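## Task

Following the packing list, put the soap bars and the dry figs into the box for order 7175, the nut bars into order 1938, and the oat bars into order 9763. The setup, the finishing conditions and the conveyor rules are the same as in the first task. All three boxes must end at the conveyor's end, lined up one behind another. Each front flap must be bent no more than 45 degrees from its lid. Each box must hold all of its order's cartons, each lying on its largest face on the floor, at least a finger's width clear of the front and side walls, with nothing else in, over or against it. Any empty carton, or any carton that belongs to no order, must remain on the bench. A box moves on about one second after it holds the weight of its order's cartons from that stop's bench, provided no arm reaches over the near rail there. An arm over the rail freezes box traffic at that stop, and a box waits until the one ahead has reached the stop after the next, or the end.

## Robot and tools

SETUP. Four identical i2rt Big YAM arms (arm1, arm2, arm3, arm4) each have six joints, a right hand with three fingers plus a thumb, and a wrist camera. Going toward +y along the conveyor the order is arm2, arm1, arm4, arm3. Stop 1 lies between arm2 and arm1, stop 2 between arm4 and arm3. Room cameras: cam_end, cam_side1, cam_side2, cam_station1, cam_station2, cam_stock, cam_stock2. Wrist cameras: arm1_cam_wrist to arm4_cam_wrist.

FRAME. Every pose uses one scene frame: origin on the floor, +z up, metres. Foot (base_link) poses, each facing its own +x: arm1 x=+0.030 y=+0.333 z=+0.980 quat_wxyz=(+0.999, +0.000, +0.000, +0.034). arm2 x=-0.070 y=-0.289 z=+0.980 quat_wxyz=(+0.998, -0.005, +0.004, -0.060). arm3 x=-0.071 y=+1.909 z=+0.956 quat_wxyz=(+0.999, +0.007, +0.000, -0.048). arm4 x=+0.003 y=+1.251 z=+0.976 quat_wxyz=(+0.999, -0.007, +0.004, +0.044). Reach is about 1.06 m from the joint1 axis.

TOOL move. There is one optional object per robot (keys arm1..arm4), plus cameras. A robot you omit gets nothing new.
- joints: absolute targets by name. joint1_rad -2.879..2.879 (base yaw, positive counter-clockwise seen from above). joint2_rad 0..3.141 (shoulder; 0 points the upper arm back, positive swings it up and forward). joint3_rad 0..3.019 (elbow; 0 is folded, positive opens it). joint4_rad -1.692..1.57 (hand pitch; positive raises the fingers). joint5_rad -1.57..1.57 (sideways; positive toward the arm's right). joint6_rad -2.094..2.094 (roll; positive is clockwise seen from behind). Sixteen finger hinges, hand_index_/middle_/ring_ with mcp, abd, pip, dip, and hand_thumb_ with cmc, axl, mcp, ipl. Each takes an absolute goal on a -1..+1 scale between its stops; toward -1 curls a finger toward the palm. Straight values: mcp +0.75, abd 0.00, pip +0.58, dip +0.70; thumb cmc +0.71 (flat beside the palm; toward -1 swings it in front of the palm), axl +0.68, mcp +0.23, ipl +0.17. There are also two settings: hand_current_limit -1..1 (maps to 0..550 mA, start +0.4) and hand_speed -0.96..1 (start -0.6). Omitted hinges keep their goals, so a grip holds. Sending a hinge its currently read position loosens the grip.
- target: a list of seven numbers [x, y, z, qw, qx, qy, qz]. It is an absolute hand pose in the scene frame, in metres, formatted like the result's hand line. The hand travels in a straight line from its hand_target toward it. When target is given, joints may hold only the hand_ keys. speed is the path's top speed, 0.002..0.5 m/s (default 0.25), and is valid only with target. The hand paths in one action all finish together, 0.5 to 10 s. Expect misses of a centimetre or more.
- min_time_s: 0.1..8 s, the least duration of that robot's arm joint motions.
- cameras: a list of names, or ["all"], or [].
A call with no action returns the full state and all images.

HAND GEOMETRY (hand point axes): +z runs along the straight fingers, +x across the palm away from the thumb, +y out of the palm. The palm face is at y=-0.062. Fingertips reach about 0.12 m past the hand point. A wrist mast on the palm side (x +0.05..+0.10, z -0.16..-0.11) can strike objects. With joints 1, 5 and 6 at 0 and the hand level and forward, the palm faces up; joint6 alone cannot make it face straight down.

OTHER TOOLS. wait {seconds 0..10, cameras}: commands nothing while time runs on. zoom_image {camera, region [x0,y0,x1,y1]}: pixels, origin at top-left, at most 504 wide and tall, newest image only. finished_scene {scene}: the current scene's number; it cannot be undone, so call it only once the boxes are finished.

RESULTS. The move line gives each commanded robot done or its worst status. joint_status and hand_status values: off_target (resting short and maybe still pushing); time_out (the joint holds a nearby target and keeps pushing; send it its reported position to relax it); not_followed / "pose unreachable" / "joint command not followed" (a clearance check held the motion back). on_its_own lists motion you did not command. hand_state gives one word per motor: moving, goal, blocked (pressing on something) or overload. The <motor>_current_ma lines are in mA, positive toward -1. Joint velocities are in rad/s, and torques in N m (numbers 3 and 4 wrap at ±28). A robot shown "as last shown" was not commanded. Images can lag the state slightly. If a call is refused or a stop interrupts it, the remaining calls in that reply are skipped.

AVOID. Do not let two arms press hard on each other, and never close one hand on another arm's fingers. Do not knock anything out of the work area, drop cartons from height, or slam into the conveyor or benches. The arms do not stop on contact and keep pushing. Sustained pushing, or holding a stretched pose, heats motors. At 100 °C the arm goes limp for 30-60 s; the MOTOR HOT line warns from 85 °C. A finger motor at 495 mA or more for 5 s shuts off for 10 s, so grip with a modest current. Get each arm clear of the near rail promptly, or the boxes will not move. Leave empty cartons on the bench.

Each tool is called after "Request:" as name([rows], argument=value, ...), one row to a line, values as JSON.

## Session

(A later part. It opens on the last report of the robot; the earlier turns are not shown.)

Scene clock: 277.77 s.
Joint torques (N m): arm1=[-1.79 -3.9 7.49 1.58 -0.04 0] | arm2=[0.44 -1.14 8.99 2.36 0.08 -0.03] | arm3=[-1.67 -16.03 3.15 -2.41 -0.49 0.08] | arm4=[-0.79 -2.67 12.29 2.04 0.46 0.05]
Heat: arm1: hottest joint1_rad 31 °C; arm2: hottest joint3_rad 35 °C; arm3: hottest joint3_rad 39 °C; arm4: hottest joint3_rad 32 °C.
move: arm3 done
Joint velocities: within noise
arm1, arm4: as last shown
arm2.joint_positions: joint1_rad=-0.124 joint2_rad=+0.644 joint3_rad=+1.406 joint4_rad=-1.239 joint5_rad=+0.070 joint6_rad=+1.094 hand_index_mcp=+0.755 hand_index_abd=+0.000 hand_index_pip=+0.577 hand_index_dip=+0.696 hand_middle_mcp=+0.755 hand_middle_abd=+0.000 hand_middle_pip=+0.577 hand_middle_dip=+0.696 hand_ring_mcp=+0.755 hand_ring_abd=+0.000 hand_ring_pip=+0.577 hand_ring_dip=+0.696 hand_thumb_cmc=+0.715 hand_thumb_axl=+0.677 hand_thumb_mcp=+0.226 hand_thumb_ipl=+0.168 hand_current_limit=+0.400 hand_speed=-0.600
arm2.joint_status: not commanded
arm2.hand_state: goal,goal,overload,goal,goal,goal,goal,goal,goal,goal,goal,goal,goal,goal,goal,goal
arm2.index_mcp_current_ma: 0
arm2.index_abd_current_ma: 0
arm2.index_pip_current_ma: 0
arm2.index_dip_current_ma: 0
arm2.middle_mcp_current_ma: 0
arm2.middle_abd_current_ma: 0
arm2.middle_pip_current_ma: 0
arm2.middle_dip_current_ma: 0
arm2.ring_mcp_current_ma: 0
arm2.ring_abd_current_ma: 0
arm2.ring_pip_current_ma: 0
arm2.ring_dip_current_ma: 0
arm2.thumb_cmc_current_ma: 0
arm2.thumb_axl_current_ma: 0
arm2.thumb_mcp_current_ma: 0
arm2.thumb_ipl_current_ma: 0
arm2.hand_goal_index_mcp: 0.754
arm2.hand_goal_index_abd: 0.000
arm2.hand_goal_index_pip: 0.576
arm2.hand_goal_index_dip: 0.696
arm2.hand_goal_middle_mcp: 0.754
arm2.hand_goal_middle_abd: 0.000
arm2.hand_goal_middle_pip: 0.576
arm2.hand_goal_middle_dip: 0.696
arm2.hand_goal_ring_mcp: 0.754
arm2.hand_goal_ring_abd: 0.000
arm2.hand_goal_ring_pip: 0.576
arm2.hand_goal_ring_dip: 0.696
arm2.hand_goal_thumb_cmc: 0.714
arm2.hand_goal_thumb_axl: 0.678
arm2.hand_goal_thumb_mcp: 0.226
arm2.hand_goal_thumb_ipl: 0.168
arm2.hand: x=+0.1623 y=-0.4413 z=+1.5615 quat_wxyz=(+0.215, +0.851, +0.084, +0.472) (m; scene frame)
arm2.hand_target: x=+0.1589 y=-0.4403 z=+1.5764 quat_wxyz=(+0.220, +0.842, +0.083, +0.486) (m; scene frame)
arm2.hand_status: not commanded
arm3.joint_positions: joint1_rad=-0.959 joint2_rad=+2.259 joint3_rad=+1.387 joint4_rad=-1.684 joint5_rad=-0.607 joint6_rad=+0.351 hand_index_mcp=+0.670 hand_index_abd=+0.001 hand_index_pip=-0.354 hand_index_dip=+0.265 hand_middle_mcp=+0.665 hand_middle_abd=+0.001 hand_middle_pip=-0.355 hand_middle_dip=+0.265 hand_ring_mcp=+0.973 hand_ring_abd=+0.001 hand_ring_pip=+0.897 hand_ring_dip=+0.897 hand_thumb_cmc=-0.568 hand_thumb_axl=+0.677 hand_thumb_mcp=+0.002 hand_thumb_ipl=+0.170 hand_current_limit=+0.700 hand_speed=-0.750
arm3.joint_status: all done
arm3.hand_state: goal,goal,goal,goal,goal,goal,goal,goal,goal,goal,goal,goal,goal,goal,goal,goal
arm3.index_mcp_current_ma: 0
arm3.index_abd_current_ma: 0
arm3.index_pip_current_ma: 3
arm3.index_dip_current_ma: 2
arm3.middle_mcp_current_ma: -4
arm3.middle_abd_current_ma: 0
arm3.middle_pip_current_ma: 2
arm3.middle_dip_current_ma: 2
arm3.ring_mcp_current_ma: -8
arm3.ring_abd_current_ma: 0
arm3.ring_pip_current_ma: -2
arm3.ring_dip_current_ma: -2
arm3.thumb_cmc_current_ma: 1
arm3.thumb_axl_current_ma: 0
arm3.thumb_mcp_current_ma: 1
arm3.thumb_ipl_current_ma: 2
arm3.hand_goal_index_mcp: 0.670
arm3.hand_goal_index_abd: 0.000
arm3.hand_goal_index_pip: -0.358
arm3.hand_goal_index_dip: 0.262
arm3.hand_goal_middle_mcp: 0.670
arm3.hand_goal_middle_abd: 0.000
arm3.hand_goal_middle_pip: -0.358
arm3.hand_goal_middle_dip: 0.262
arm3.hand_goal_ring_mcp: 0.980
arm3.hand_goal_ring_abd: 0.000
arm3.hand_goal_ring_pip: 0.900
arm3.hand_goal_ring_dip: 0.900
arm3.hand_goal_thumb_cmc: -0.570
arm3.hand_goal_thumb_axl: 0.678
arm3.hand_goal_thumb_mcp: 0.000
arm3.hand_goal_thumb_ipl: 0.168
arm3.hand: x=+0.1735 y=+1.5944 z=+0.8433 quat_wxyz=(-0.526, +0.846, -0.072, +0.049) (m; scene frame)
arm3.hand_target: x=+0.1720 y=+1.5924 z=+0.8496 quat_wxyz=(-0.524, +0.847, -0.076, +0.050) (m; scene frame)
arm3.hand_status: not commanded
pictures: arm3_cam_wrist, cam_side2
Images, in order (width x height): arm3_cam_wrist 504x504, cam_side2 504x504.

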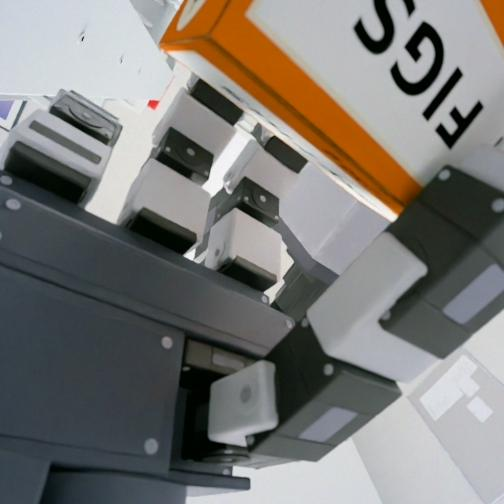

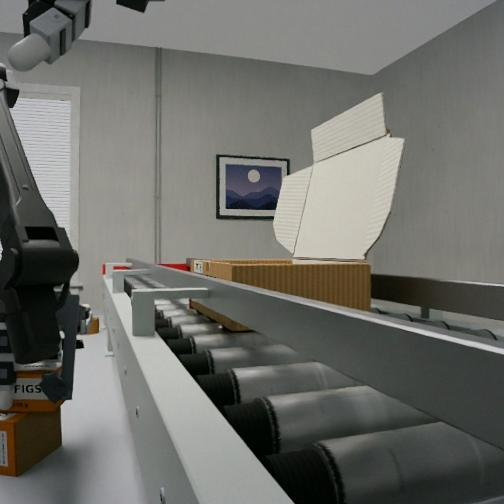

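Request:
move(arm3={"joints":{"hand_thumb_mcp":-0.1,"hand_index_mcp":0.62,"hand_middle_mcp":0.62}}, cameras=["cam_side2","arm3_cam_wrist"])

Scene clock: 278.43 s.
Joint torques (N m): arm1=[-1.73 -3.9 7.53 1.61 -0.03 -0.01] | arm2=[0.32 -1.03 9.01 2.39 0.06 -0.03] | arm3=[-1.14 -15.97 3.29 -2.51 -0.48 0.04] | arm4=[-0.67 -2.61 12.3 2.09 0.44 0.03]
Heat: arm1: hottest joint1_rad 31 °C; arm2: hottest joint3_rad 35 °C; arm3: hottest joint3_rad 39 °C; arm4: hottest joint3_rad 33 °C.
move: arm3 off_target
Joint velocities: within noise
arm1, arm2, arm4: as last shown
arm3.joint_positions: joint1_rad=-0.959 joint2_rad=+2.258 joint3_rad=+1.385 joint4_rad=-1.684 joint5_rad=-0.607 joint6_rad=+0.353 hand_index_mcp=+0.645 hand_index_abd=+0.001 hand_index_pip=-0.344 hand_index_dip=+0.265 hand_middle_mcp=+0.633 hand_middle_abd=+0.001 hand_middle_pip=-0.349 hand_middle_dip=+0.265 hand_ring_mcp=+0.972 hand_ring_abd=+0.001 hand_ring_pip=+0.897 hand_ring_dip=+0.897 hand_thumb_cmc=-0.568 hand_thumb_axl=+0.676 hand_thumb_mcp=-0.044 hand_thumb_ipl=+0.176 hand_current_limit=+0.700 hand_speed=-0.750
arm3.joint_status: hand_index_mcp off_target (ended at +0.645, target +0.620); hand_thumb_mcp off_target (ended at -0.044, target -0.100); the others done
arm3.hand_state: blocked,goal,goal,goal,goal,goal,goal,goal,goal,goal,goal,goal,goal,goal,blocked,goal
arm3.index_mcp_current_ma: 43
arm3.index_abd_current_ma: 0
arm3.index_pip_current_ma: 17
arm3.index_dip_current_ma: 2
arm3.middle_mcp_current_ma: 17
arm3.middle_abd_current_ma: 0
arm3.middle_pip_current_ma: 9
arm3.middle_dip_current_ma: 2
arm3.ring_mcp_current_ma: -8
arm3.ring_abd_current_ma: 0
arm3.ring_pip_current_ma: -2
arm3.ring_dip_current_ma: -2
arm3.thumb_cmc_current_ma: 1
arm3.thumb_axl_current_ma: -1
arm3.thumb_mcp_current_ma: 183
arm3.thumb_ipl_current_ma: 11
arm3.hand_goal_index_mcp: 0.620
arm3.hand_goal_index_abd: 0.000
arm3.hand_goal_index_pip: -0.358
arm3.hand_goal_index_dip: 0.262
arm3.hand_goal_middle_mcp: 0.620
arm3.hand_goal_middle_abd: 0.000
arm3.hand_goal_middle_pip: -0.358
arm3.hand_goal_middle_dip: 0.262
arm3.hand_goal_ring_mcp: 0.980
arm3.hand_goal_ring_abd: 0.000
arm3.hand_goal_ring_pip: 0.900
arm3.hand_goal_ring_dip: 0.900
arm3.hand_goal_thumb_cmc: -0.570
arm3.hand_goal_thumb_axl: 0.678
arm3.hand_goal_thumb_mcp: -0.100
arm3.hand_goal_thumb_ipl: 0.168
arm3.hand: x=+0.1732 y=+1.5948 z=+0.8436 quat_wxyz=(-0.527, +0.846, -0.073, +0.049) (m; scene frame)
arm3.hand_target: x=+0.1719 y=+1.5924 z=+0.8496 quat_wxyz=(-0.524, +0.847, -0.076, +0.050) (m; scene frame)
arm3.hand_status: not commanded
pictures: arm3_cam_wrist, cam_side2
Images, in order (width x height): arm3_cam_wrist 504x504, cam_side2 504x504.

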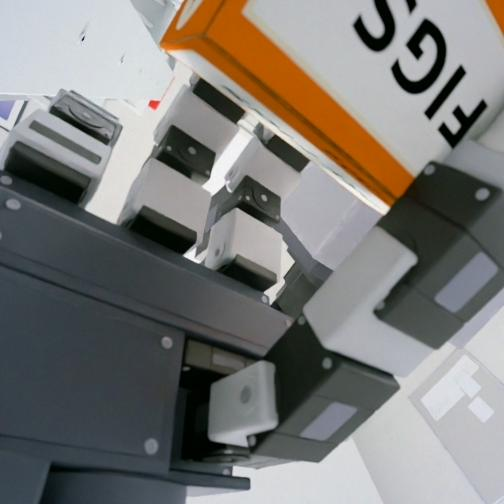

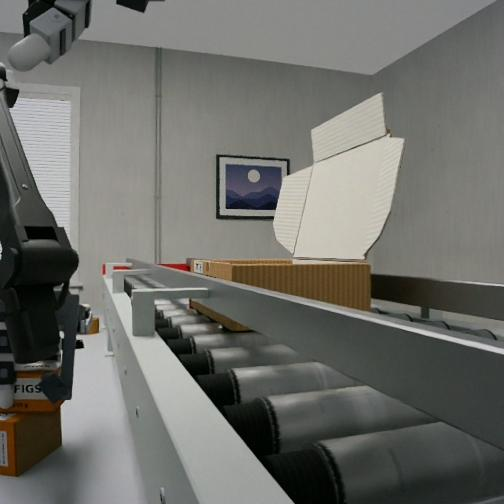

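Request:
move(arm3={"joints":{"hand_thumb_mcp":-0.23,"hand_index_mcp":0.56,"hand_middle_mcp":0.55}})

Request:
move(arm3={"target":[0.172,1.600,0.890,0.5352,-0.8402,0.0735,-0.0468],"speed":0.06}, cameras=["cam_side2","arm3_cam_wrist"])

Request:
zoom_image(camera="cam_side2", region=[0, 280, 160, 480])

Scene clock: 279.13 s.
Joint torques (N m): arm1=[-1.85 -3.96 7.53 1.59 -0.03 -0.01] | arm2=[0.21 -1.26 9.11 2.41 0.07 -0.02] | arm3=[-1.32 -15.68 3.25 -2.44 -0.46 0.06] | arm4=[-0.85 -2.49 12.29 2.1 0.46 0.04]
Heat: arm1: hottest joint1_rad 31 °C; arm2: hottest joint3_rad 35 °C; arm3: hottest joint3_rad 39 °C; arm4: hottest joint3_rad 33 °C.
move: arm3 off_target
Joint velocities: within noise
arm1, arm2, arm4: as last shown
arm3.joint_positions: joint1_rad=-0.959 joint2_rad=+2.257 joint3_rad=+1.385 joint4_rad=-1.685 joint5_rad=-0.608 joint6_rad=+0.353 hand_index_mcp=+0.636 hand_index_abd=+0.001 hand_index_pip=-0.332 hand_index_dip=+0.269 hand_middle_mcp=+0.623 hand_middle_abd=+0.001 hand_middle_pip=-0.336 hand_middle_dip=+0.267 hand_ring_mcp=+0.972 hand_ring_abd=+0.001 hand_ring_pip=+0.897 hand_ring_dip=+0.897 hand_thumb_cmc=-0.568 hand_thumb_axl=+0.676 hand_thumb_mcp=-0.058 hand_thumb_ipl=+0.188 hand_current_limit=+0.700 hand_speed=-0.750
arm3.joint_status: hand_index_mcp off_target (ended at +0.636, target +0.560); hand_middle_mcp off_target (ended at +0.623, target +0.550); hand_thumb_mcp off_target (ended at -0.058, target -0.230)
arm3.hand_state: blocked,goal,blocked,goal,blocked,goal,blocked,goal,goal,goal,goal,goal,goal,goal,blocked,goal
arm3.index_mcp_current_ma: 216
arm3.index_abd_current_ma: 0
arm3.index_pip_current_ma: 43
arm3.index_dip_current_ma: 6
arm3.middle_mcp_current_ma: 204
arm3.middle_abd_current_ma: 0
arm3.middle_pip_current_ma: 34
arm3.middle_dip_current_ma: 4
arm3.ring_mcp_current_ma: -8
arm3.ring_abd_current_ma: 0
arm3.ring_pip_current_ma: -2
arm3.ring_dip_current_ma: -2
arm3.thumb_cmc_current_ma: 1
arm3.thumb_axl_current_ma: -1
arm3.thumb_mcp_current_ma: 467
arm3.thumb_ipl_current_ma: 44
arm3.hand_goal_index_mcp: 0.560
arm3.hand_goal_index_abd: 0.000
arm3.hand_goal_index_pip: -0.358
arm3.hand_goal_index_dip: 0.262
arm3.hand_goal_middle_mcp: 0.550
arm3.hand_goal_middle_abd: 0.000
arm3.hand_goal_middle_pip: -0.358
arm3.hand_goal_middle_dip: 0.262
arm3.hand_goal_ring_mcp: 0.980
arm3.hand_goal_ring_abd: 0.000
arm3.hand_goal_ring_pip: 0.900
arm3.hand_goal_ring_dip: 0.900
arm3.hand_goal_thumb_cmc: -0.570
arm3.hand_goal_thumb_axl: 0.678
arm3.hand_goal_thumb_mcp: -0.230
arm3.hand_goal_thumb_ipl: 0.168
arm3.hand: x=+0.1734 y=+1.5946 z=+0.8443 quat_wxyz=(-0.526, +0.846, -0.073, +0.049) (m; scene frame)
arm3.hand_target: x=+0.1719 y=+1.5925 z=+0.8495 quat_wxyz=(-0.524, +0.847, -0.076, +0.050) (m; scene frame)
arm3.hand_status: not commanded
pictures: none

Scene clock: 280.43 s.
Joint torques (N m): arm1=[-1.61 -3.9 7.57 1.65 -0.04 0] | arm2=[0.5 -1.26 9.05 2.39 0.07 -0.03] | arm3=[-0.44 -16.09 3.73 -2.4 -0.74 0.2] | arm4=[-0.85 -2.61 12.3 2.09 0.45 0.04]
Heat: arm1: hottest joint1_rad 31 °C; arm2: hottest joint3_rad 35 °C; arm3: hottest joint3_rad 39 °C; arm4: hottest joint3_rad 33 °C.
move: arm3 off_target
Joint velocities: within noise
arm1, arm2, arm4: as last shown
arm3.joint_positions: joint1_rad=-0.959 joint2_rad=+2.150 joint3_rad=+1.321 joint4_rad=-1.685 joint5_rad=-0.613 joint6_rad=+0.381 hand_index_mcp=+0.625 hand_index_abd=+0.001 hand_index_pip=-0.320 hand_index_dip=+0.279 hand_middle_mcp=+0.609 hand_middle_abd=+0.001 hand_middle_pip=-0.324 hand_middle_dip=+0.277 hand_ring_mcp=+0.972 hand_ring_abd=+0.001 hand_ring_pip=+0.897 hand_ring_dip=+0.897 hand_thumb_cmc=-0.564 hand_thumb_axl=+0.679 hand_thumb_mcp=-0.062 hand_thumb_ipl=+0.192 hand_current_limit=+0.700 hand_speed=-0.750
arm3.joint_status: not commanded
arm3.hand_state: blocked,goal,blocked,goal,blocked,goal,blocked,goal,goal,goal,goal,goal,goal,goal,blocked,blocked
arm3.index_mcp_current_ma: 173
arm3.index_abd_current_ma: 0
arm3.index_pip_current_ma: 74
arm3.index_dip_current_ma: 23
arm3.middle_mcp_current_ma: 151
arm3.middle_abd_current_ma: 0
arm3.middle_pip_current_ma: 62
arm3.middle_dip_current_ma: 20
arm3.ring_mcp_current_ma: -8
arm3.ring_abd_current_ma: 0
arm3.ring_pip_current_ma: -2
arm3.ring_dip_current_ma: -2
arm3.thumb_cmc_current_ma: 6
arm3.thumb_axl_current_ma: 1
arm3.thumb_mcp_current_ma: 467
arm3.thumb_ipl_current_ma: 57
arm3.hand_goal_index_mcp: 0.560
arm3.hand_goal_index_abd: 0.000
arm3.hand_goal_index_pip: -0.358
arm3.hand_goal_index_dip: 0.262
arm3.hand_goal_middle_mcp: 0.550
arm3.hand_goal_middle_abd: 0.000
arm3.hand_goal_middle_pip: -0.358
arm3.hand_goal_middle_dip: 0.262
arm3.hand_goal_ring_mcp: 0.980
arm3.hand_goal_ring_abd: 0.000
arm3.hand_goal_ring_pip: 0.900
arm3.hand_goal_ring_dip: 0.900
arm3.hand_goal_thumb_cmc: -0.570
arm3.hand_goal_thumb_axl: 0.678
arm3.hand_goal_thumb_mcp: -0.230
arm3.hand_goal_thumb_ipl: 0.168
arm3.hand: x=+0.1681 y=+1.6019 z=+0.8785 quat_wxyz=(-0.513, +0.853, -0.080, +0.054) (m; scene frame)
arm3.hand_target: x=+0.1718 y=+1.6006 z=+0.8893 quat_wxyz=(-0.507, +0.856, -0.081, +0.056) (m; scene frame)
arm3.hand_status: off_target (0.012 m and 3.1 deg from the pose sent, 0.046 m and 1.2 deg at the start; a joint's target at an end of its range on 39 of 39 steps)
pictures: arm3_cam_wrist, cam_side2
Images, in order (width x height): arm3_cam_wrist 504x504, cam_side2 504x504.

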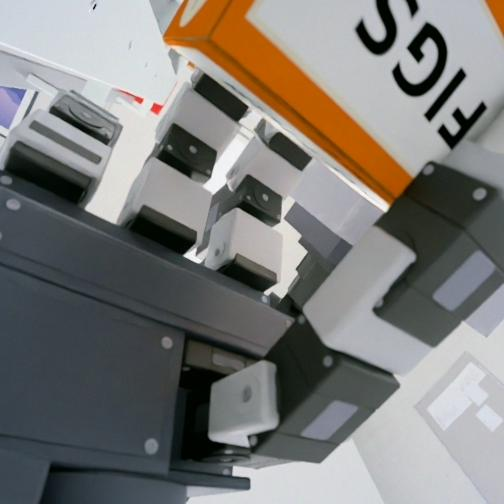

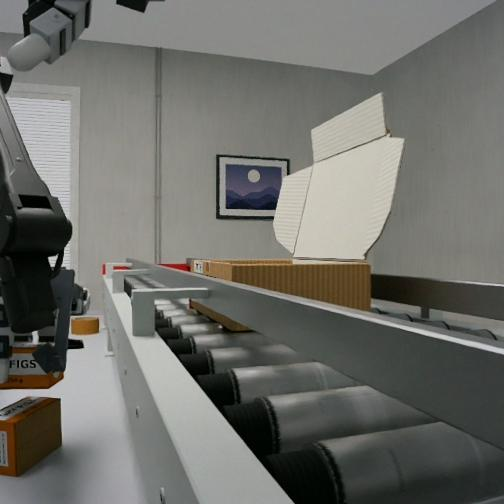

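Scaled by 2.520 from the camera's 504x504 image, which has a finer 720x720 frame.

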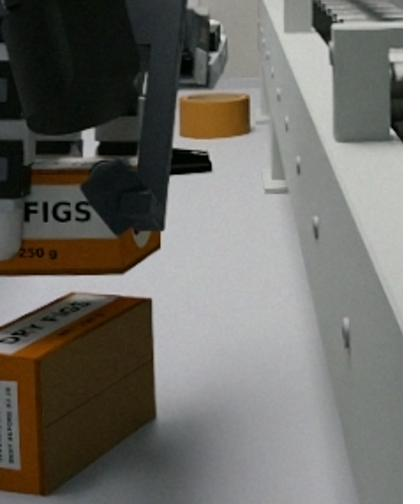

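Request:
move(arm3={"target":[0.172,1.606,0.985,0.5352,-0.8402,0.0735,-0.0468],"speed":0.08,"joints":{"hand_index_mcp":0.53,"hand_middle_mcp":0.52}}, cameras=["cam_side2","arm3_cam_wrist"])

Scene clock: 283.20 s.
Joint torques (N m): arm1=[-1.85 -4.07 7.5 1.59 -0.06 0] | arm2=[0.32 -1.03 9.01 2.41 0.09 -0.02] | arm3=[-0.67 -13.57 5.12 -2.03 -0.89 0.13] | arm4=[-0.73 -2.55 12.25 2.09 0.46 0.03]
Heat: arm1: hottest joint1_rad 31 °C; arm2: hottest joint3_rad 35 °C; arm3: hottest joint3_rad 38 °C; arm4: hottest joint3_rad 33 °C.
move: arm3 off_target
Joint velocities: within noise
arm1, arm2, arm4: as last shown
arm3.joint_positions: joint1_rad=-0.943 joint2_rad=+1.862 joint3_rad=+1.236 joint4_rad=-1.685 joint5_rad=-0.632 joint6_rad=+0.515 hand_index_mcp=+0.614 hand_index_abd=+0.001 hand_index_pip=-0.311 hand_index_dip=+0.283 hand_middle_mcp=+0.597 hand_middle_abd=+0.001 hand_middle_pip=-0.316 hand_middle_dip=+0.280 hand_ring_mcp=+0.972 hand_ring_abd=+0.001 hand_ring_pip=+0.897 hand_ring_dip=+0.897 hand_thumb_cmc=-0.562 hand_thumb_axl=+0.679 hand_thumb_mcp=-0.062 hand_thumb_ipl=+0.196 hand_current_limit=+0.700 hand_speed=-0.750
arm3.joint_status: hand_index_mcp off_target (ended at +0.614, target +0.530); hand_middle_mcp off_target (ended at +0.597, target +0.520)
arm3.hand_state: blocked,goal,blocked,blocked,blocked,goal,blocked,goal,goal,goal,goal,goal,goal,goal,blocked,blocked
arm3.index_mcp_current_ma: 248
arm3.index_abd_current_ma: 0
arm3.index_pip_current_ma: 98
arm3.index_dip_current_ma: 31
arm3.middle_mcp_current_ma: 221
arm3.middle_abd_current_ma: 0
arm3.middle_pip_current_ma: 84
arm3.middle_dip_current_ma: 26
arm3.ring_mcp_current_ma: -8
arm3.ring_abd_current_ma: 0
arm3.ring_pip_current_ma: -2
arm3.ring_dip_current_ma: -2
arm3.thumb_cmc_current_ma: 8
arm3.thumb_axl_current_ma: 1
arm3.thumb_mcp_current_ma: 468
arm3.thumb_ipl_current_ma: 71
arm3.hand_goal_index_mcp: 0.530
arm3.hand_goal_index_abd: 0.000
arm3.hand_goal_index_pip: -0.358
arm3.hand_goal_index_dip: 0.262
arm3.hand_goal_middle_mcp: 0.520
arm3.hand_goal_middle_abd: 0.000
arm3.hand_goal_middle_pip: -0.358
arm3.hand_goal_middle_dip: 0.262
arm3.hand_goal_ring_mcp: 0.980
arm3.hand_goal_ring_abd: 0.000
arm3.hand_goal_ring_pip: 0.900
arm3.hand_goal_ring_dip: 0.900
arm3.hand_goal_thumb_cmc: -0.570
arm3.hand_goal_thumb_axl: 0.678
arm3.hand_goal_thumb_mcp: -0.230
arm3.hand_goal_thumb_ipl: 0.168
arm3.hand: x=+0.1680 y=+1.6056 z=+0.9743 quat_wxyz=(-0.449, +0.884, -0.105, +0.078) (m; scene frame)
arm3.hand_target: x=+0.1720 y=+1.6065 z=+0.9841 quat_wxyz=(-0.444, +0.886, -0.105, +0.081) (m; scene frame)
arm3.hand_status: off_target (0.011 m and 12.2 deg from the pose sent, 0.107 m and 3.2 deg at the start; a joint's target at an end of its range on 60 of 60 steps)
pictures: arm3_cam_wrist, cam_side2
Images, in order (width x height): arm3_cam_wrist 504x504, cam_side2 504x504.

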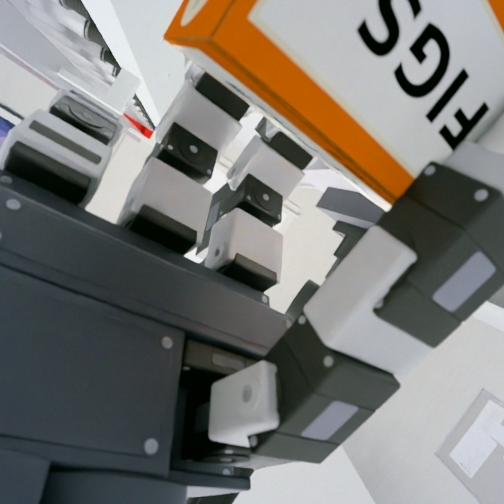

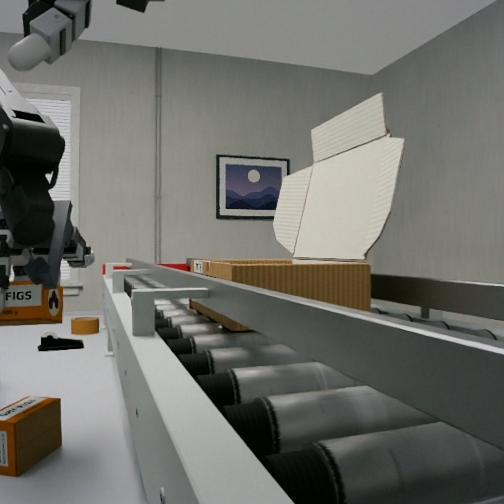

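Request:
move(arm3={"joints":{"joint1_rad":-0.84,"joint2_rad":1.5,"joint3_rad":1.22,"joint4_rad":-1.67,"joint5_rad":-0.3,"joint6_rad":0.05},"min_time_s":3})

Request:
move(arm3={"joints":{"joint1_rad":-0.77,"joint2_rad":1.35,"joint3_rad":1.25,"joint4_rad":-1.6,"joint5_rad":-0.1,"joint6_rad":-0.1},"min_time_s":2}, cameras=["cam_side2","cam_stock2"])

Scene clock: 289.07 s.
Joint torques (N m): arm1=[-1.55 -3.84 7.56 1.58 -0.03 -0.02] | arm2=[0.44 -1.38 9.05 2.41 0.09 -0.04] | arm3=[-0.09 -11.34 7.31 -0.54 -0.32 -0.12] | arm4=[-0.73 -2.67 12.3 2.07 0.46 0.04]
Heat: arm1: hottest joint1_rad 31 °C; arm2: hottest joint3_rad 35 °C; arm3: hottest joint3_rad 38 °C; arm4: hottest joint3_rad 33 °C.
move: arm3 done
Joint velocities: within noise
arm1, arm2, arm4: as last shown
arm3.joint_positions: joint1_rad=-0.849 joint2_rad=+1.525 joint3_rad=+1.214 joint4_rad=-1.677 joint5_rad=-0.303 joint6_rad=+0.060 hand_index_mcp=+0.614 hand_index_abd=+0.001 hand_index_pip=-0.306 hand_index_dip=+0.284 hand_middle_mcp=+0.597 hand_middle_abd=+0.001 hand_middle_pip=-0.314 hand_middle_dip=+0.280 hand_ring_mcp=+0.972 hand_ring_abd=+0.001 hand_ring_pip=+0.897 hand_ring_dip=+0.897 hand_thumb_cmc=-0.557 hand_thumb_axl=+0.682 hand_thumb_mcp=-0.066 hand_thumb_ipl=+0.196 hand_current_limit=+0.700 hand_speed=-0.750
arm3.joint_status: all done
arm3.hand_state: blocked,goal,blocked,blocked,blocked,goal,blocked,goal,goal,goal,goal,goal,goal,goal,blocked,blocked
arm3.index_mcp_current_ma: 248
arm3.index_abd_current_ma: 0
arm3.index_pip_current_ma: 115
arm3.index_dip_current_ma: 33
arm3.middle_mcp_current_ma: 221
arm3.middle_abd_current_ma: 0
arm3.middle_pip_current_ma: 89
arm3.middle_dip_current_ma: 26
arm3.ring_mcp_current_ma: -8
arm3.ring_abd_current_ma: 0
arm3.ring_pip_current_ma: -2
arm3.ring_dip_current_ma: -2
arm3.thumb_cmc_current_ma: 16
arm3.thumb_axl_current_ma: 4
arm3.thumb_mcp_current_ma: 468
arm3.thumb_ipl_current_ma: 71
arm3.hand_goal_index_mcp: 0.530
arm3.hand_goal_index_abd: 0.000
arm3.hand_goal_index_pip: -0.358
arm3.hand_goal_index_dip: 0.262
arm3.hand_goal_middle_mcp: 0.520
arm3.hand_goal_middle_abd: 0.000
arm3.hand_goal_middle_pip: -0.358
arm3.hand_goal_middle_dip: 0.262
arm3.hand_goal_ring_mcp: 0.980
arm3.hand_goal_ring_abd: 0.000
arm3.hand_goal_ring_pip: 0.900
arm3.hand_goal_ring_dip: 0.900
arm3.hand_goal_thumb_cmc: -0.570
arm3.hand_goal_thumb_axl: 0.678
arm3.hand_goal_thumb_mcp: -0.230
arm3.hand_goal_thumb_ipl: 0.168
arm3.hand: x=+0.1899 y=+1.5877 z=+1.0861 quat_wxyz=(-0.249, +0.936, +0.239, +0.072) (m; scene frame)
arm3.hand_target: x=+0.1957 y=+1.5869 z=+1.0977 quat_wxyz=(-0.231, +0.936, +0.253, +0.078) (m; scene frame)
arm3.hand_status: not commanded
pictures: none

Scene clock: 291.57 s.
Joint torques (N m): arm1=[-1.9 -3.9 7.54 1.59 -0.03 0] | arm2=[0.38 -1.03 9.02 2.32 0.09 -0.04] | arm3=[-0.03 -9.47 10.33 0.02 -0.08 -0.09] | arm4=[-0.67 -2.61 12.26 2.06 0.45 0.04]
Heat: arm1: hottest joint1_rad 31 °C; arm2: hottest joint3_rad 35 °C; arm3: hottest joint3_rad 37 °C; arm4: hottest joint3_rad 33 °C.
move: arm3 done
Joint velocities: within noise
arm1.joint_positions: joint1_rad=-0.690 joint2_rad=+0.853 joint3_rad=+1.060 joint4_rad=-1.465 joint5_rad=+0.003 joint6_rad=-0.010 hand_index_mcp=+0.780 hand_index_abd=-0.078 hand_index_pip=+0.001 hand_index_dip=-0.017 hand_middle_mcp=+0.780 hand_middle_abd=+0.077 hand_middle_pip=+0.002 hand_middle_dip=-0.017 hand_ring_mcp=+0.974 hand_ring_abd=+0.002 hand_ring_pip=+0.895 hand_ring_dip=+0.897 hand_thumb_cmc=-0.571 hand_thumb_axl=+0.680 hand_thumb_mcp=+0.086 hand_thumb_ipl=+0.169 hand_current_limit=+0.700 hand_speed=-0.750
arm1.joint_status: not commanded
arm1.hand_state: goal,goal,goal,goal,goal,goal,goal,goal,goal,goal,goal,goal,goal,goal,goal,goal
arm1.index_mcp_current_ma: 0
arm1.index_abd_current_ma: 0
arm1.index_pip_current_ma: 0
arm1.index_dip_current_ma: 1
arm1.middle_mcp_current_ma: 0
arm1.middle_abd_current_ma: -1
arm1.middle_pip_current_ma: 0
arm1.middle_dip_current_ma: 1
arm1.ring_mcp_current_ma: -2
arm1.ring_abd_current_ma: 0
arm1.ring_pip_current_ma: -2
arm1.ring_dip_current_ma: -1
arm1.thumb_cmc_current_ma: 0
arm1.thumb_axl_current_ma: 0
arm1.thumb_mcp_current_ma: -2
arm1.thumb_ipl_current_ma: 0
arm1.hand_goal_index_mcp: 0.780
arm1.hand_goal_index_abd: -0.080
arm1.hand_goal_index_pip: 0.000
arm1.hand_goal_index_dip: -0.020
arm1.hand_goal_middle_mcp: 0.780
arm1.hand_goal_middle_abd: 0.080
arm1.hand_goal_middle_pip: 0.000
arm1.hand_goal_middle_dip: -0.020
arm1.hand_goal_ring_mcp: 0.980
arm1.hand_goal_ring_abd: 0.000
arm1.hand_goal_ring_pip: 0.900
arm1.hand_goal_ring_dip: 0.900
arm1.hand_goal_thumb_cmc: -0.570
arm1.hand_goal_thumb_axl: 0.678
arm1.hand_goal_thumb_mcp: 0.090
arm1.hand_goal_thumb_ipl: 0.168
arm1.hand: x=+0.3051 y=+0.1072 z=+1.3096 quat_wxyz=(+0.139, +0.877, +0.455, +0.069) (m; scene frame)
arm1.hand_target: x=+0.3037 y=+0.1036 z=+1.3074 quat_wxyz=(+0.142, +0.880, +0.447, +0.072) (m; scene frame)
arm1.hand_status: not commanded
arm2: as last shown
arm3.joint_positions: joint1_rad=-0.780 joint2_rad=+1.375 joint3_rad=+1.214 joint4_rad=-1.611 joint5_rad=-0.104 joint6_rad=-0.091 hand_index_mcp=+0.614 hand_index_abd=+0.001 hand_index_pip=-0.303 hand_index_dip=+0.284 hand_middle_mcp=+0.597 hand_middle_abd=+0.001 hand_middle_pip=-0.312 hand_middle_dip=+0.281 hand_ring_mcp=+0.972 hand_ring_abd=+0.001 hand_ring_pip=+0.897 hand_ring_dip=+0.897 hand_thumb_cmc=-0.557 hand_thumb_axl=+0.682 hand_thumb_mcp=-0.069 hand_thumb_ipl=+0.196 hand_current_limit=+0.700 hand_speed=-0.750
arm3.joint_status: all done
arm3.hand_state: blocked,goal,blocked,blocked,blocked,goal,blocked,goal,goal,goal,goal,goal,goal,goal,blocked,blocked
arm3.index_mcp_current_ma: 248
arm3.index_abd_current_ma: 0
arm3.index_pip_current_ma: 124
arm3.index_dip_current_ma: 34
arm3.middle_mcp_current_ma: 221
arm3.middle_abd_current_ma: 0
arm3.middle_pip_current_ma: 97
arm3.middle_dip_current_ma: 27
arm3.ring_mcp_current_ma: -8
arm3.ring_abd_current_ma: 0
arm3.ring_pip_current_ma: -2
arm3.ring_dip_current_ma: -2
arm3.thumb_cmc_current_ma: 17
arm3.thumb_axl_current_ma: 4
arm3.thumb_mcp_current_ma: 467
arm3.thumb_ipl_current_ma: 71
arm3.hand_goal_index_mcp: 0.530
arm3.hand_goal_index_abd: 0.000
arm3.hand_goal_index_pip: -0.358
arm3.hand_goal_index_dip: 0.262
arm3.hand_goal_middle_mcp: 0.520
arm3.hand_goal_middle_abd: 0.000
arm3.hand_goal_middle_pip: -0.358
arm3.hand_goal_middle_dip: 0.262
arm3.hand_goal_ring_mcp: 0.980
arm3.hand_goal_ring_abd: 0.000
arm3.hand_goal_ring_pip: 0.900
arm3.hand_goal_ring_dip: 0.900
arm3.hand_goal_thumb_cmc: -0.570
arm3.hand_goal_thumb_axl: 0.678
arm3.hand_goal_thumb_mcp: -0.230
arm3.hand_goal_thumb_ipl: 0.168
arm3.hand: x=+0.2042 y=+1.5799 z=+1.1449 quat_wxyz=(-0.117, +0.919, +0.375, +0.022) (m; scene frame)
arm3.hand_target: x=+0.2154 y=+1.5730 z=+1.1708 quat_wxyz=(-0.083, +0.918, +0.387, +0.031) (m; scene frame)
arm3.hand_status: not commanded
arm4.joint_positions: joint1_rad=-0.183 joint2_rad=+0.834 joint3_rad=+1.122 joint4_rad=-1.528 joint5_rad=+0.351 joint6_rad=-0.209 hand_index_mcp=+0.780 hand_index_abd=-0.002 hand_index_pip=-0.355 hand_index_dip=+0.265 hand_middle_mcp=+0.780 hand_middle_abd=-0.001 hand_middle_pip=-0.355 hand_middle_dip=+0.266 hand_ring_mcp=+0.973 hand_ring_abd=+0.000 hand_ring_pip=+0.896 hand_ring_dip=+0.897 hand_thumb_cmc=-0.571 hand_thumb_axl=+0.679 hand_thumb_mcp=+0.086 hand_thumb_ipl=+0.169 hand_current_limit=+0.700 hand_speed=-0.750
arm4.joint_status: not commanded
arm4.hand_state: goal,goal,goal,goal,goal,goal,goal,goal,goal,goal,goal,goal,goal,goal,goal,goal
arm4.index_mcp_current_ma: 0
arm4.index_abd_current_ma: -4
arm4.index_pip_current_ma: 9
arm4.index_dip_current_ma: 10
arm4.middle_mcp_current_ma: 0
arm4.middle_abd_current_ma: -3
arm4.middle_pip_current_ma: 8
arm4.middle_dip_current_ma: 12
arm4.ring_mcp_current_ma: -25
arm4.ring_abd_current_ma: 1
arm4.ring_pip_current_ma: -12
arm4.ring_dip_current_ma: -8
arm4.thumb_cmc_current_ma: -3
arm4.thumb_axl_current_ma: 5
arm4.thumb_mcp_current_ma: -19
arm4.thumb_ipl_current_ma: 4
arm4.hand_goal_index_mcp: 0.780
arm4.hand_goal_index_abd: 0.000
arm4.hand_goal_index_pip: -0.358
arm4.hand_goal_index_dip: 0.262
arm4.hand_goal_middle_mcp: 0.780
arm4.hand_goal_middle_abd: 0.000
arm4.hand_goal_middle_pip: -0.358
arm4.hand_goal_middle_dip: 0.262
arm4.hand_goal_ring_mcp: 0.980
arm4.hand_goal_ring_abd: 0.000
arm4.hand_goal_ring_pip: 0.900
arm4.hand_goal_ring_dip: 0.900
arm4.hand_goal_thumb_cmc: -0.570
arm4.hand_goal_thumb_axl: 0.678
arm4.hand_goal_thumb_mcp: 0.090
arm4.hand_goal_thumb_ipl: 0.168
arm4.hand: x=+0.3417 y=+1.1598 z=+1.3455 quat_wxyz=(+0.235, +0.666, +0.706, -0.051) (m; scene frame)
arm4.hand_target: x=+0.3433 y=+1.1570 z=+1.3695 quat_wxyz=(+0.258, +0.666, +0.699, -0.037) (m; scene frame)
arm4.hand_status: not commanded
pictures: cam_side2, cam_stock2
Images, in order (width x height): cam_side2 504x504, cam_stock2 504x504.

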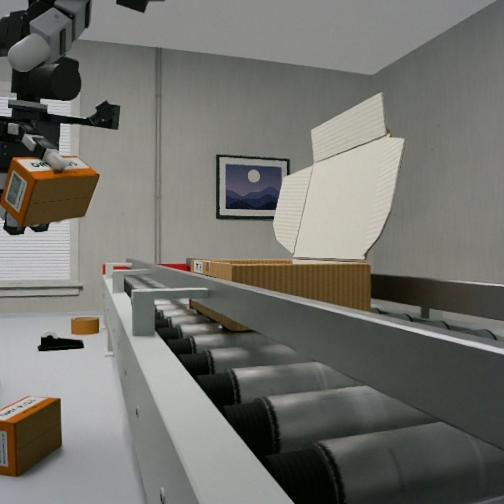

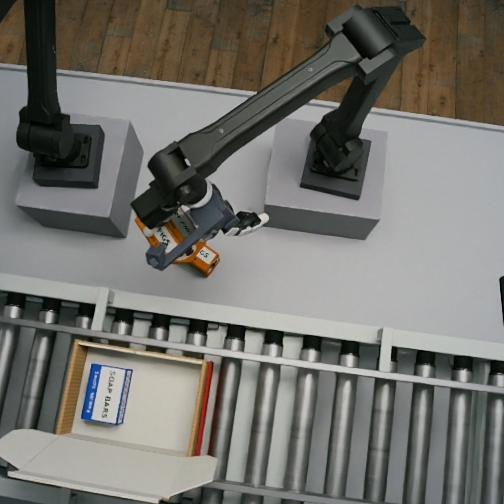

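Request:
move(arm3={"joints":{"joint1_rad":-0.5,"joint2_rad":1.37,"joint3_rad":1.32,"joint4_rad":-1.6,"joint5_rad":0.3,"joint6_rad":-0.5},"min_time_s":3})

Request:
move(arm3={"joints":{"joint1_rad":-0.25,"joint2_rad":1.42,"joint3_rad":1.52,"joint4_rad":-1.5,"joint5_rad":1.1,"joint6_rad":-1.4},"min_time_s":3.5}, cameras=["cam_side2","cam_stock2","cam_station2"])

Scene clock: 295.33 s.
Joint torques (N m): arm1=[-1.73 -3.78 7.5 1.65 -0.03 -0.02] | arm2=[0.26 -1.38 8.96 2.44 0.08 -0.03] | arm3=[-0.97 -8.29 12.71 0.23 0.45 0.01] | arm4=[-0.73 -2.61 12.29 2.1 0.46 0.04]
Heat: arm1: hottest joint1_rad 31 °C; arm2: hottest joint3_rad 35 °C; arm3: hottest joint3_rad 37 °C; arm4: hottest joint3_rad 33 °C.
move: arm3 done
Joint velocities: within noise
arm1, arm2, arm4: as last shown
arm3.joint_positions: joint1_rad=-0.508 joint2_rad=+1.375 joint3_rad=+1.257 joint4_rad=-1.611 joint5_rad=+0.294 joint6_rad=-0.498 hand_index_mcp=+0.614 hand_index_abd=-0.001 hand_index_pip=-0.303 hand_index_dip=+0.284 hand_middle_mcp=+0.597 hand_middle_abd=+0.000 hand_middle_pip=-0.311 hand_middle_dip=+0.281 hand_ring_mcp=+0.972 hand_ring_abd=+0.001 hand_ring_pip=+0.897 hand_ring_dip=+0.897 hand_thumb_cmc=-0.558 hand_thumb_axl=+0.682 hand_thumb_mcp=-0.069 hand_thumb_ipl=+0.196 hand_current_limit=+0.700 hand_speed=-0.750
arm3.joint_status: all done
arm3.hand_state: blocked,goal,blocked,blocked,blocked,goal,blocked,goal,goal,goal,goal,goal,goal,goal,blocked,blocked
arm3.index_mcp_current_ma: 248
arm3.index_abd_current_ma: 0
arm3.index_pip_current_ma: 125
arm3.index_dip_current_ma: 34
arm3.middle_mcp_current_ma: 221
arm3.middle_abd_current_ma: 0
arm3.middle_pip_current_ma: 99
arm3.middle_dip_current_ma: 28
arm3.ring_mcp_current_ma: -8
arm3.ring_abd_current_ma: 0
arm3.ring_pip_current_ma: -2
arm3.ring_dip_current_ma: -2
arm3.thumb_cmc_current_ma: 15
arm3.thumb_axl_current_ma: 4
arm3.thumb_mcp_current_ma: 467
arm3.thumb_ipl_current_ma: 71
arm3.hand_goal_index_mcp: 0.530
arm3.hand_goal_index_abd: 0.000
arm3.hand_goal_index_pip: -0.358
arm3.hand_goal_index_dip: 0.262
arm3.hand_goal_middle_mcp: 0.520
arm3.hand_goal_middle_abd: 0.000
arm3.hand_goal_middle_pip: -0.358
arm3.hand_goal_middle_dip: 0.262
arm3.hand_goal_ring_mcp: 0.980
arm3.hand_goal_ring_abd: 0.000
arm3.hand_goal_ring_pip: 0.900
arm3.hand_goal_ring_dip: 0.900
arm3.hand_goal_thumb_cmc: -0.570
arm3.hand_goal_thumb_axl: 0.678
arm3.hand_goal_thumb_mcp: -0.230
arm3.hand_goal_thumb_ipl: 0.168
arm3.hand: x=+0.2728 y=+1.6306 z=+1.1658 quat_wxyz=(-0.047, +0.725, +0.669, -0.156) (m; scene frame)
arm3.hand_target: x=+0.2917 y=+1.6210 z=+1.1960 quat_wxyz=(-0.008, +0.727, +0.670, -0.149) (m; scene frame)
arm3.hand_status: not commanded
pictures: none

Scene clock: 299.53 s.
Joint torques (N m): arm1=[-1.73 -3.78 7.54 1.57 -0.03 -0.02] | arm2=[0.44 -1.32 8.95 2.36 0.08 -0.03] | arm3=[0.03 -9.64 13.48 0.94 1.5 0.08] | arm4=[-0.79 -2.67 12.26 2.11 0.46 0.04]
Heat: arm1: hottest joint1_rad 31 °C; arm2: hottest joint3_rad 35 °C; arm3: hottest joint3_rad 38 °C; arm4: hottest joint3_rad 34 °C.
move: arm3 done
Joint velocities: within noise
arm1, arm4: as last shown
arm2.joint_positions: joint1_rad=-0.124 joint2_rad=+0.644 joint3_rad=+1.406 joint4_rad=-1.239 joint5_rad=+0.070 joint6_rad=+1.094 hand_index_mcp=+0.755 hand_index_abd=+0.000 hand_index_pip=+0.577 hand_index_dip=+0.696 hand_middle_mcp=+0.755 hand_middle_abd=+0.000 hand_middle_pip=+0.577 hand_middle_dip=+0.696 hand_ring_mcp=+0.755 hand_ring_abd=+0.000 hand_ring_pip=+0.577 hand_ring_dip=+0.696 hand_thumb_cmc=+0.715 hand_thumb_axl=+0.677 hand_thumb_mcp=+0.226 hand_thumb_ipl=+0.168 hand_current_limit=+0.400 hand_speed=-0.600
arm2.joint_status: not commanded
arm2.hand_state: goal,goal,overload,goal,goal,goal,goal,goal,goal,goal,goal,goal,goal,goal,goal,goal
arm2.index_mcp_current_ma: 0
arm2.index_abd_current_ma: 0
arm2.index_pip_current_ma: 0
arm2.index_dip_current_ma: 0
arm2.middle_mcp_current_ma: 0
arm2.middle_abd_current_ma: 0
arm2.middle_pip_current_ma: 0
arm2.middle_dip_current_ma: 0
arm2.ring_mcp_current_ma: 0
arm2.ring_abd_current_ma: 0
arm2.ring_pip_current_ma: 0
arm2.ring_dip_current_ma: 0
arm2.thumb_cmc_current_ma: 0
arm2.thumb_axl_current_ma: 0
arm2.thumb_mcp_current_ma: 0
arm2.thumb_ipl_current_ma: 0
arm2.hand_goal_index_mcp: 0.754
arm2.hand_goal_index_abd: 0.000
arm2.hand_goal_index_pip: 0.576
arm2.hand_goal_index_dip: 0.696
arm2.hand_goal_middle_mcp: 0.754
arm2.hand_goal_middle_abd: 0.000
arm2.hand_goal_middle_pip: 0.576
arm2.hand_goal_middle_dip: 0.696
arm2.hand_goal_ring_mcp: 0.754
arm2.hand_goal_ring_abd: 0.000
arm2.hand_goal_ring_pip: 0.576
arm2.hand_goal_ring_dip: 0.696
arm2.hand_goal_thumb_cmc: 0.714
arm2.hand_goal_thumb_axl: 0.678
arm2.hand_goal_thumb_mcp: 0.226
arm2.hand_goal_thumb_ipl: 0.168
arm2.hand: x=+0.1623 y=-0.4413 z=+1.5615 quat_wxyz=(+0.215, +0.851, +0.084, +0.472) (m; scene frame)
arm2.hand_target: x=+0.1589 y=-0.4403 z=+1.5764 quat_wxyz=(+0.220, +0.842, +0.083, +0.486) (m; scene frame)
arm2.hand_status: not commanded
arm3.joint_positions: joint1_rad=-0.259 joint2_rad=+1.424 joint3_rad=+1.454 joint4_rad=-1.515 joint5_rad=+1.089 joint6_rad=-1.403 hand_index_mcp=+0.613 hand_index_abd=-0.002 hand_index_pip=-0.303 hand_index_dip=+0.284 hand_middle_mcp=+0.597 hand_middle_abd=-0.001 hand_middle_pip=-0.310 hand_middle_dip=+0.282 hand_ring_mcp=+0.972 hand_ring_abd=+0.001 hand_ring_pip=+0.897 hand_ring_dip=+0.897 hand_thumb_cmc=-0.561 hand_thumb_axl=+0.682 hand_thumb_mcp=-0.069 hand_thumb_ipl=+0.198 hand_current_limit=+0.700 hand_speed=-0.750
arm3.joint_status: all done
arm3.hand_state: blocked,goal,blocked,blocked,blocked,goal,blocked,goal,goal,goal,goal,goal,goal,goal,blocked,blocked
arm3.index_mcp_current_ma: 246
arm3.index_abd_current_ma: -1
arm3.index_pip_current_ma: 125
arm3.index_dip_current_ma: 34
arm3.middle_mcp_current_ma: 221
arm3.middle_abd_current_ma: 0
arm3.middle_pip_current_ma: 102
arm3.middle_dip_current_ma: 29
arm3.ring_mcp_current_ma: -8
arm3.ring_abd_current_ma: 0
arm3.ring_pip_current_ma: -2
arm3.ring_dip_current_ma: -2
arm3.thumb_cmc_current_ma: 9
arm3.thumb_axl_current_ma: 4
arm3.thumb_mcp_current_ma: 468
arm3.thumb_ipl_current_ma: 80
arm3.hand_goal_index_mcp: 0.530
arm3.hand_goal_index_abd: 0.000
arm3.hand_goal_index_pip: -0.358
arm3.hand_goal_index_dip: 0.262
arm3.hand_goal_middle_mcp: 0.520
arm3.hand_goal_middle_abd: 0.000
arm3.hand_goal_middle_pip: -0.358
arm3.hand_goal_middle_dip: 0.262
arm3.hand_goal_ring_mcp: 0.980
arm3.hand_goal_ring_abd: 0.000
arm3.hand_goal_ring_pip: 0.900
arm3.hand_goal_ring_dip: 0.900
arm3.hand_goal_thumb_cmc: -0.570
arm3.hand_goal_thumb_axl: 0.678
arm3.hand_goal_thumb_mcp: -0.230
arm3.hand_goal_thumb_ipl: 0.168
arm3.hand: x=+0.3298 y=+1.6310 z=+1.2573 quat_wxyz=(-0.013, +0.242, +0.823, -0.513) (m; scene frame)
arm3.hand_target: x=+0.3460 y=+1.6272 z=+1.2906 quat_wxyz=(+0.025, +0.260, +0.813, -0.519) (m; scene frame)
arm3.hand_status: not commanded
pictures: cam_side2, cam_station2, cam_stock2
Images, in order (width x height): cam_side2 504x504, cam_station2 504x504, cam_stock2 504x504.

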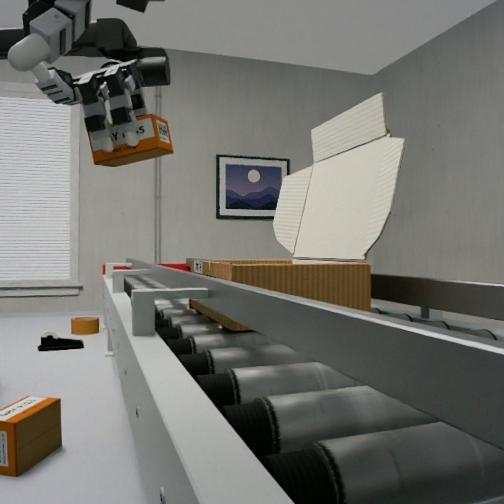

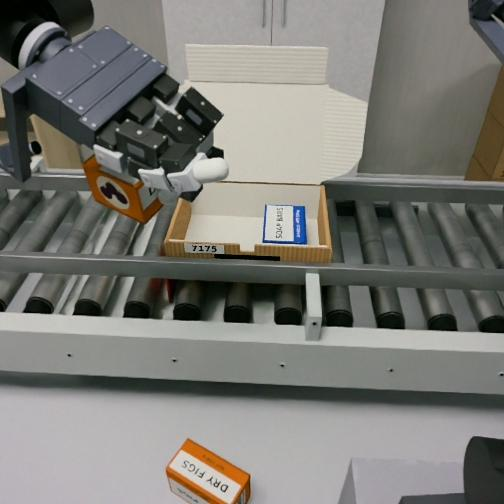

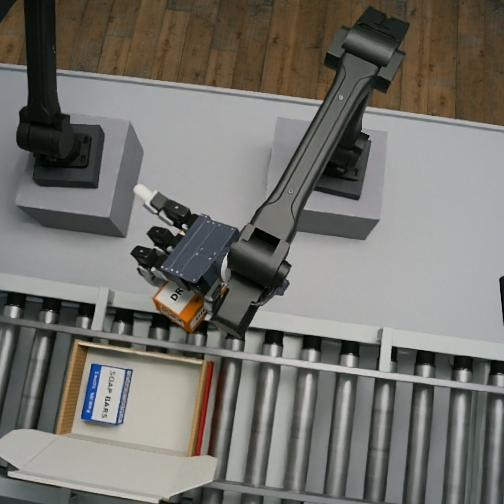

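Request:
move(arm3={"target":[0.50,1.592,1.23,-0.0370,0.0592,0.8460,-0.5286],"speed":0.12}, cameras=["cam_side2","cam_stock2","cam_station2"])

Scene clock: 302.47 s.
Joint torques (N m): arm1=[-1.85 -3.96 7.6 1.58 -0.04 -0.02] | arm2=[0.38 -1.32 8.94 2.36 0.09 -0.04] | arm3=[-0.26 -16.91 13.86 1.17 1.09 -0.06] | arm4=[-0.73 -2.61 12.29 2.1 0.46 0.04]
Heat: arm1: hottest joint1_rad 31 °C; arm2: hottest joint3_rad 35 °C; arm3: hottest joint3_rad 38 °C; arm4: hottest joint3_rad 34 °C.
move: arm3 off_target
Joint velocities: within noise
arm1, arm2, arm4: as last shown
arm3.joint_positions: joint1_rad=-0.235 joint2_rad=+1.844 joint3_rad=+1.817 joint4_rad=-1.266 joint5_rad=+1.094 joint6_rad=-1.977 hand_index_mcp=+0.613 hand_index_abd=-0.002 hand_index_pip=-0.303 hand_index_dip=+0.284 hand_middle_mcp=+0.595 hand_middle_abd=-0.001 hand_middle_pip=-0.310 hand_middle_dip=+0.282 hand_ring_mcp=+0.972 hand_ring_abd=+0.001 hand_ring_pip=+0.897 hand_ring_dip=+0.897 hand_thumb_cmc=-0.558 hand_thumb_axl=+0.682 hand_thumb_mcp=-0.069 hand_thumb_ipl=+0.199 hand_current_limit=+0.700 hand_speed=-0.750
arm3.joint_status: not commanded
arm3.hand_state: blocked,goal,blocked,blocked,blocked,goal,blocked,goal,goal,goal,goal,goal,goal,goal,blocked,blocked
arm3.index_mcp_current_ma: 244
arm3.index_abd_current_ma: -1
arm3.index_pip_current_ma: 125
arm3.index_dip_current_ma: 34
arm3.middle_mcp_current_ma: 211
arm3.middle_abd_current_ma: 0
arm3.middle_pip_current_ma: 102
arm3.middle_dip_current_ma: 29
arm3.ring_mcp_current_ma: -8
arm3.ring_abd_current_ma: 0
arm3.ring_pip_current_ma: -2
arm3.ring_dip_current_ma: -2
arm3.thumb_cmc_current_ma: 14
arm3.thumb_axl_current_ma: 4
arm3.thumb_mcp_current_ma: 467
arm3.thumb_ipl_current_ma: 83
arm3.hand_goal_index_mcp: 0.530
arm3.hand_goal_index_abd: 0.000
arm3.hand_goal_index_pip: -0.358
arm3.hand_goal_index_dip: 0.262
arm3.hand_goal_middle_mcp: 0.520
arm3.hand_goal_middle_abd: 0.000
arm3.hand_goal_middle_pip: -0.358
arm3.hand_goal_middle_dip: 0.262
arm3.hand_goal_ring_mcp: 0.980
arm3.hand_goal_ring_abd: 0.000
arm3.hand_goal_ring_pip: 0.900
arm3.hand_goal_ring_dip: 0.900
arm3.hand_goal_thumb_cmc: -0.570
arm3.hand_goal_thumb_axl: 0.678
arm3.hand_goal_thumb_mcp: -0.230
arm3.hand_goal_thumb_ipl: 0.168
arm3.hand: x=+0.4800 y=+1.5947 z=+1.1923 quat_wxyz=(-0.075, +0.040, +0.852, -0.517) (m; scene frame)
arm3.hand_target: x=+0.4974 y=+1.5932 z=+1.2303 quat_wxyz=(-0.037, +0.059, +0.846, -0.529) (m; scene frame)
arm3.hand_status: off_target (0.043 m and 5.2 deg from the pose sent, 0.177 m and 21.4 deg at the start)
pictures: cam_side2, cam_station2, cam_stock2
Images, in order (width x height): cam_side2 504x504, cam_station2 504x504, cam_stock2 504x504.

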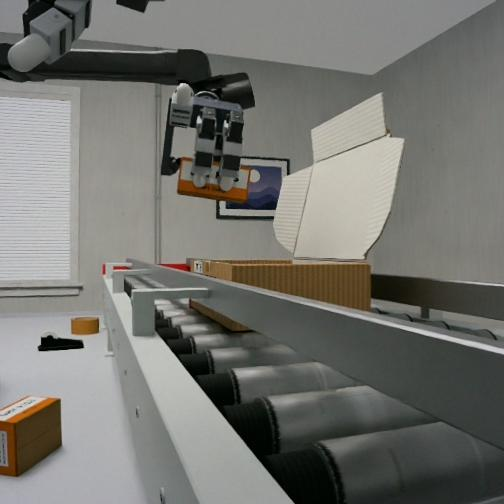

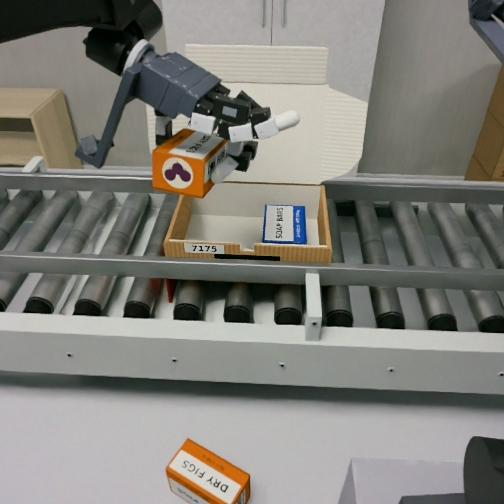

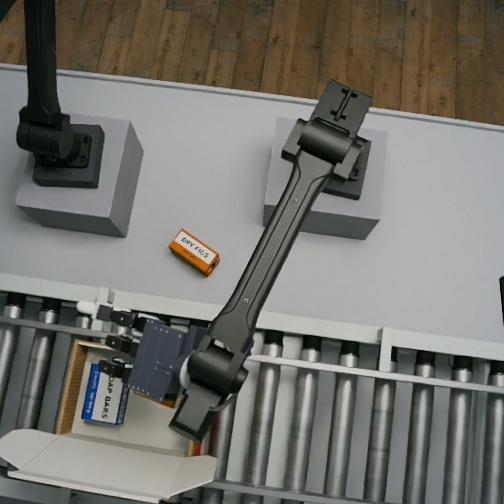

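Request:
move(arm3={"target":[0.56,1.588,1.19,-0.005,0.075,0.839,-0.540],"speed":0.1}, cameras=["cam_side2","cam_stock2","cam_station2"])

Scene clock: 304.63 s.
Joint torques (N m): arm1=[-1.85 -4.07 7.49 1.58 -0.04 -0.01] | arm2=[0.38 -1.26 9.05 2.36 0.08 -0.03] | arm3=[-0.38 -17.79 13.96 1.39 1.45 0.11] | arm4=[-0.79 -2.61 12.27 2.07 0.46 0.04]
Heat: arm1: hottest joint1_rad 31 °C; arm2: hottest joint3_rad 35 °C; arm3: hottest joint3_rad 38 °C; arm4: hottest joint3_rad 34 °C.
move: arm3 off_target
Joint velocities: within noise
arm1, arm2, arm4: as last shown
arm3.joint_positions: joint1_rad=-0.211 joint2_rad=+1.967 joint3_rad=+1.880 joint4_rad=-1.155 joint5_rad=+1.100 joint6_rad=-1.967 hand_index_mcp=+0.613 hand_index_abd=-0.002 hand_index_pip=-0.303 hand_index_dip=+0.284 hand_middle_mcp=+0.595 hand_middle_abd=-0.001 hand_middle_pip=-0.310 hand_middle_dip=+0.282 hand_ring_mcp=+0.972 hand_ring_abd=+0.001 hand_ring_pip=+0.897 hand_ring_dip=+0.897 hand_thumb_cmc=-0.558 hand_thumb_axl=+0.682 hand_thumb_mcp=-0.069 hand_thumb_ipl=+0.199 hand_current_limit=+0.700 hand_speed=-0.750
arm3.joint_status: not commanded
arm3.hand_state: blocked,goal,blocked,blocked,blocked,goal,blocked,goal,goal,goal,goal,goal,goal,goal,blocked,blocked
arm3.index_mcp_current_ma: 244
arm3.index_abd_current_ma: -1
arm3.index_pip_current_ma: 125
arm3.index_dip_current_ma: 34
arm3.middle_mcp_current_ma: 211
arm3.middle_abd_current_ma: 0
arm3.middle_pip_current_ma: 102
arm3.middle_dip_current_ma: 29
arm3.ring_mcp_current_ma: -8
arm3.ring_abd_current_ma: 0
arm3.ring_pip_current_ma: -2
arm3.ring_dip_current_ma: -2
arm3.thumb_cmc_current_ma: 14
arm3.thumb_axl_current_ma: 4
arm3.thumb_mcp_current_ma: 467
arm3.thumb_ipl_current_ma: 83
arm3.hand_goal_index_mcp: 0.530
arm3.hand_goal_index_abd: 0.000
arm3.hand_goal_index_pip: -0.358
arm3.hand_goal_index_dip: 0.262
arm3.hand_goal_middle_mcp: 0.520
arm3.hand_goal_middle_abd: 0.000
arm3.hand_goal_middle_pip: -0.358
arm3.hand_goal_middle_dip: 0.262
arm3.hand_goal_ring_mcp: 0.980
arm3.hand_goal_ring_abd: 0.000
arm3.hand_goal_ring_pip: 0.900
arm3.hand_goal_ring_dip: 0.900
arm3.hand_goal_thumb_cmc: -0.570
arm3.hand_goal_thumb_axl: 0.678
arm3.hand_goal_thumb_mcp: -0.230
arm3.hand_goal_thumb_ipl: 0.168
arm3.hand: x=+0.5365 y=+1.5923 z=+1.1498 quat_wxyz=(-0.047, +0.047, +0.848, -0.526) (m; scene frame)
arm3.hand_target: x=+0.5568 y=+1.5894 z=+1.1906 quat_wxyz=(-0.005, +0.075, +0.839, -0.539) (m; scene frame)
arm3.hand_status: off_target (0.047 m and 6.1 deg from the pose sent, 0.080 m and 9.5 deg at the start)
pictures: cam_side2, cam_station2, cam_stock2
Images, in order (width x height): cam_side2 504x504, cam_station2 504x504, cam_stock2 504x504.

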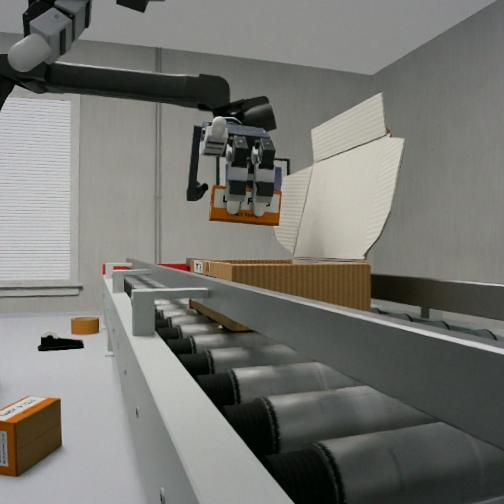

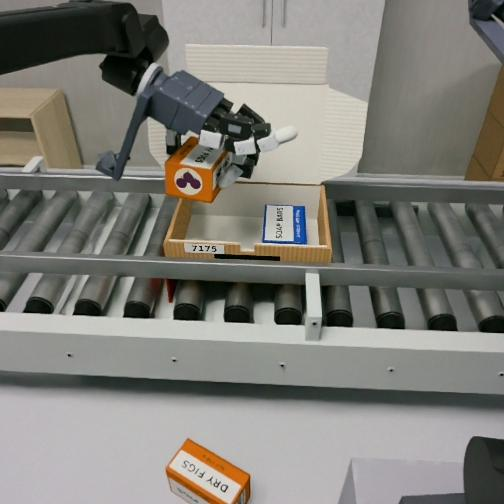

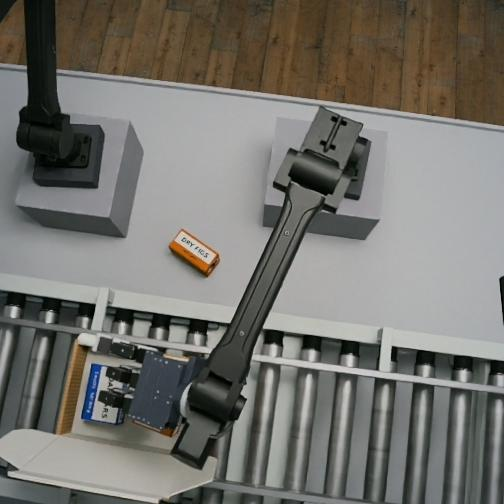

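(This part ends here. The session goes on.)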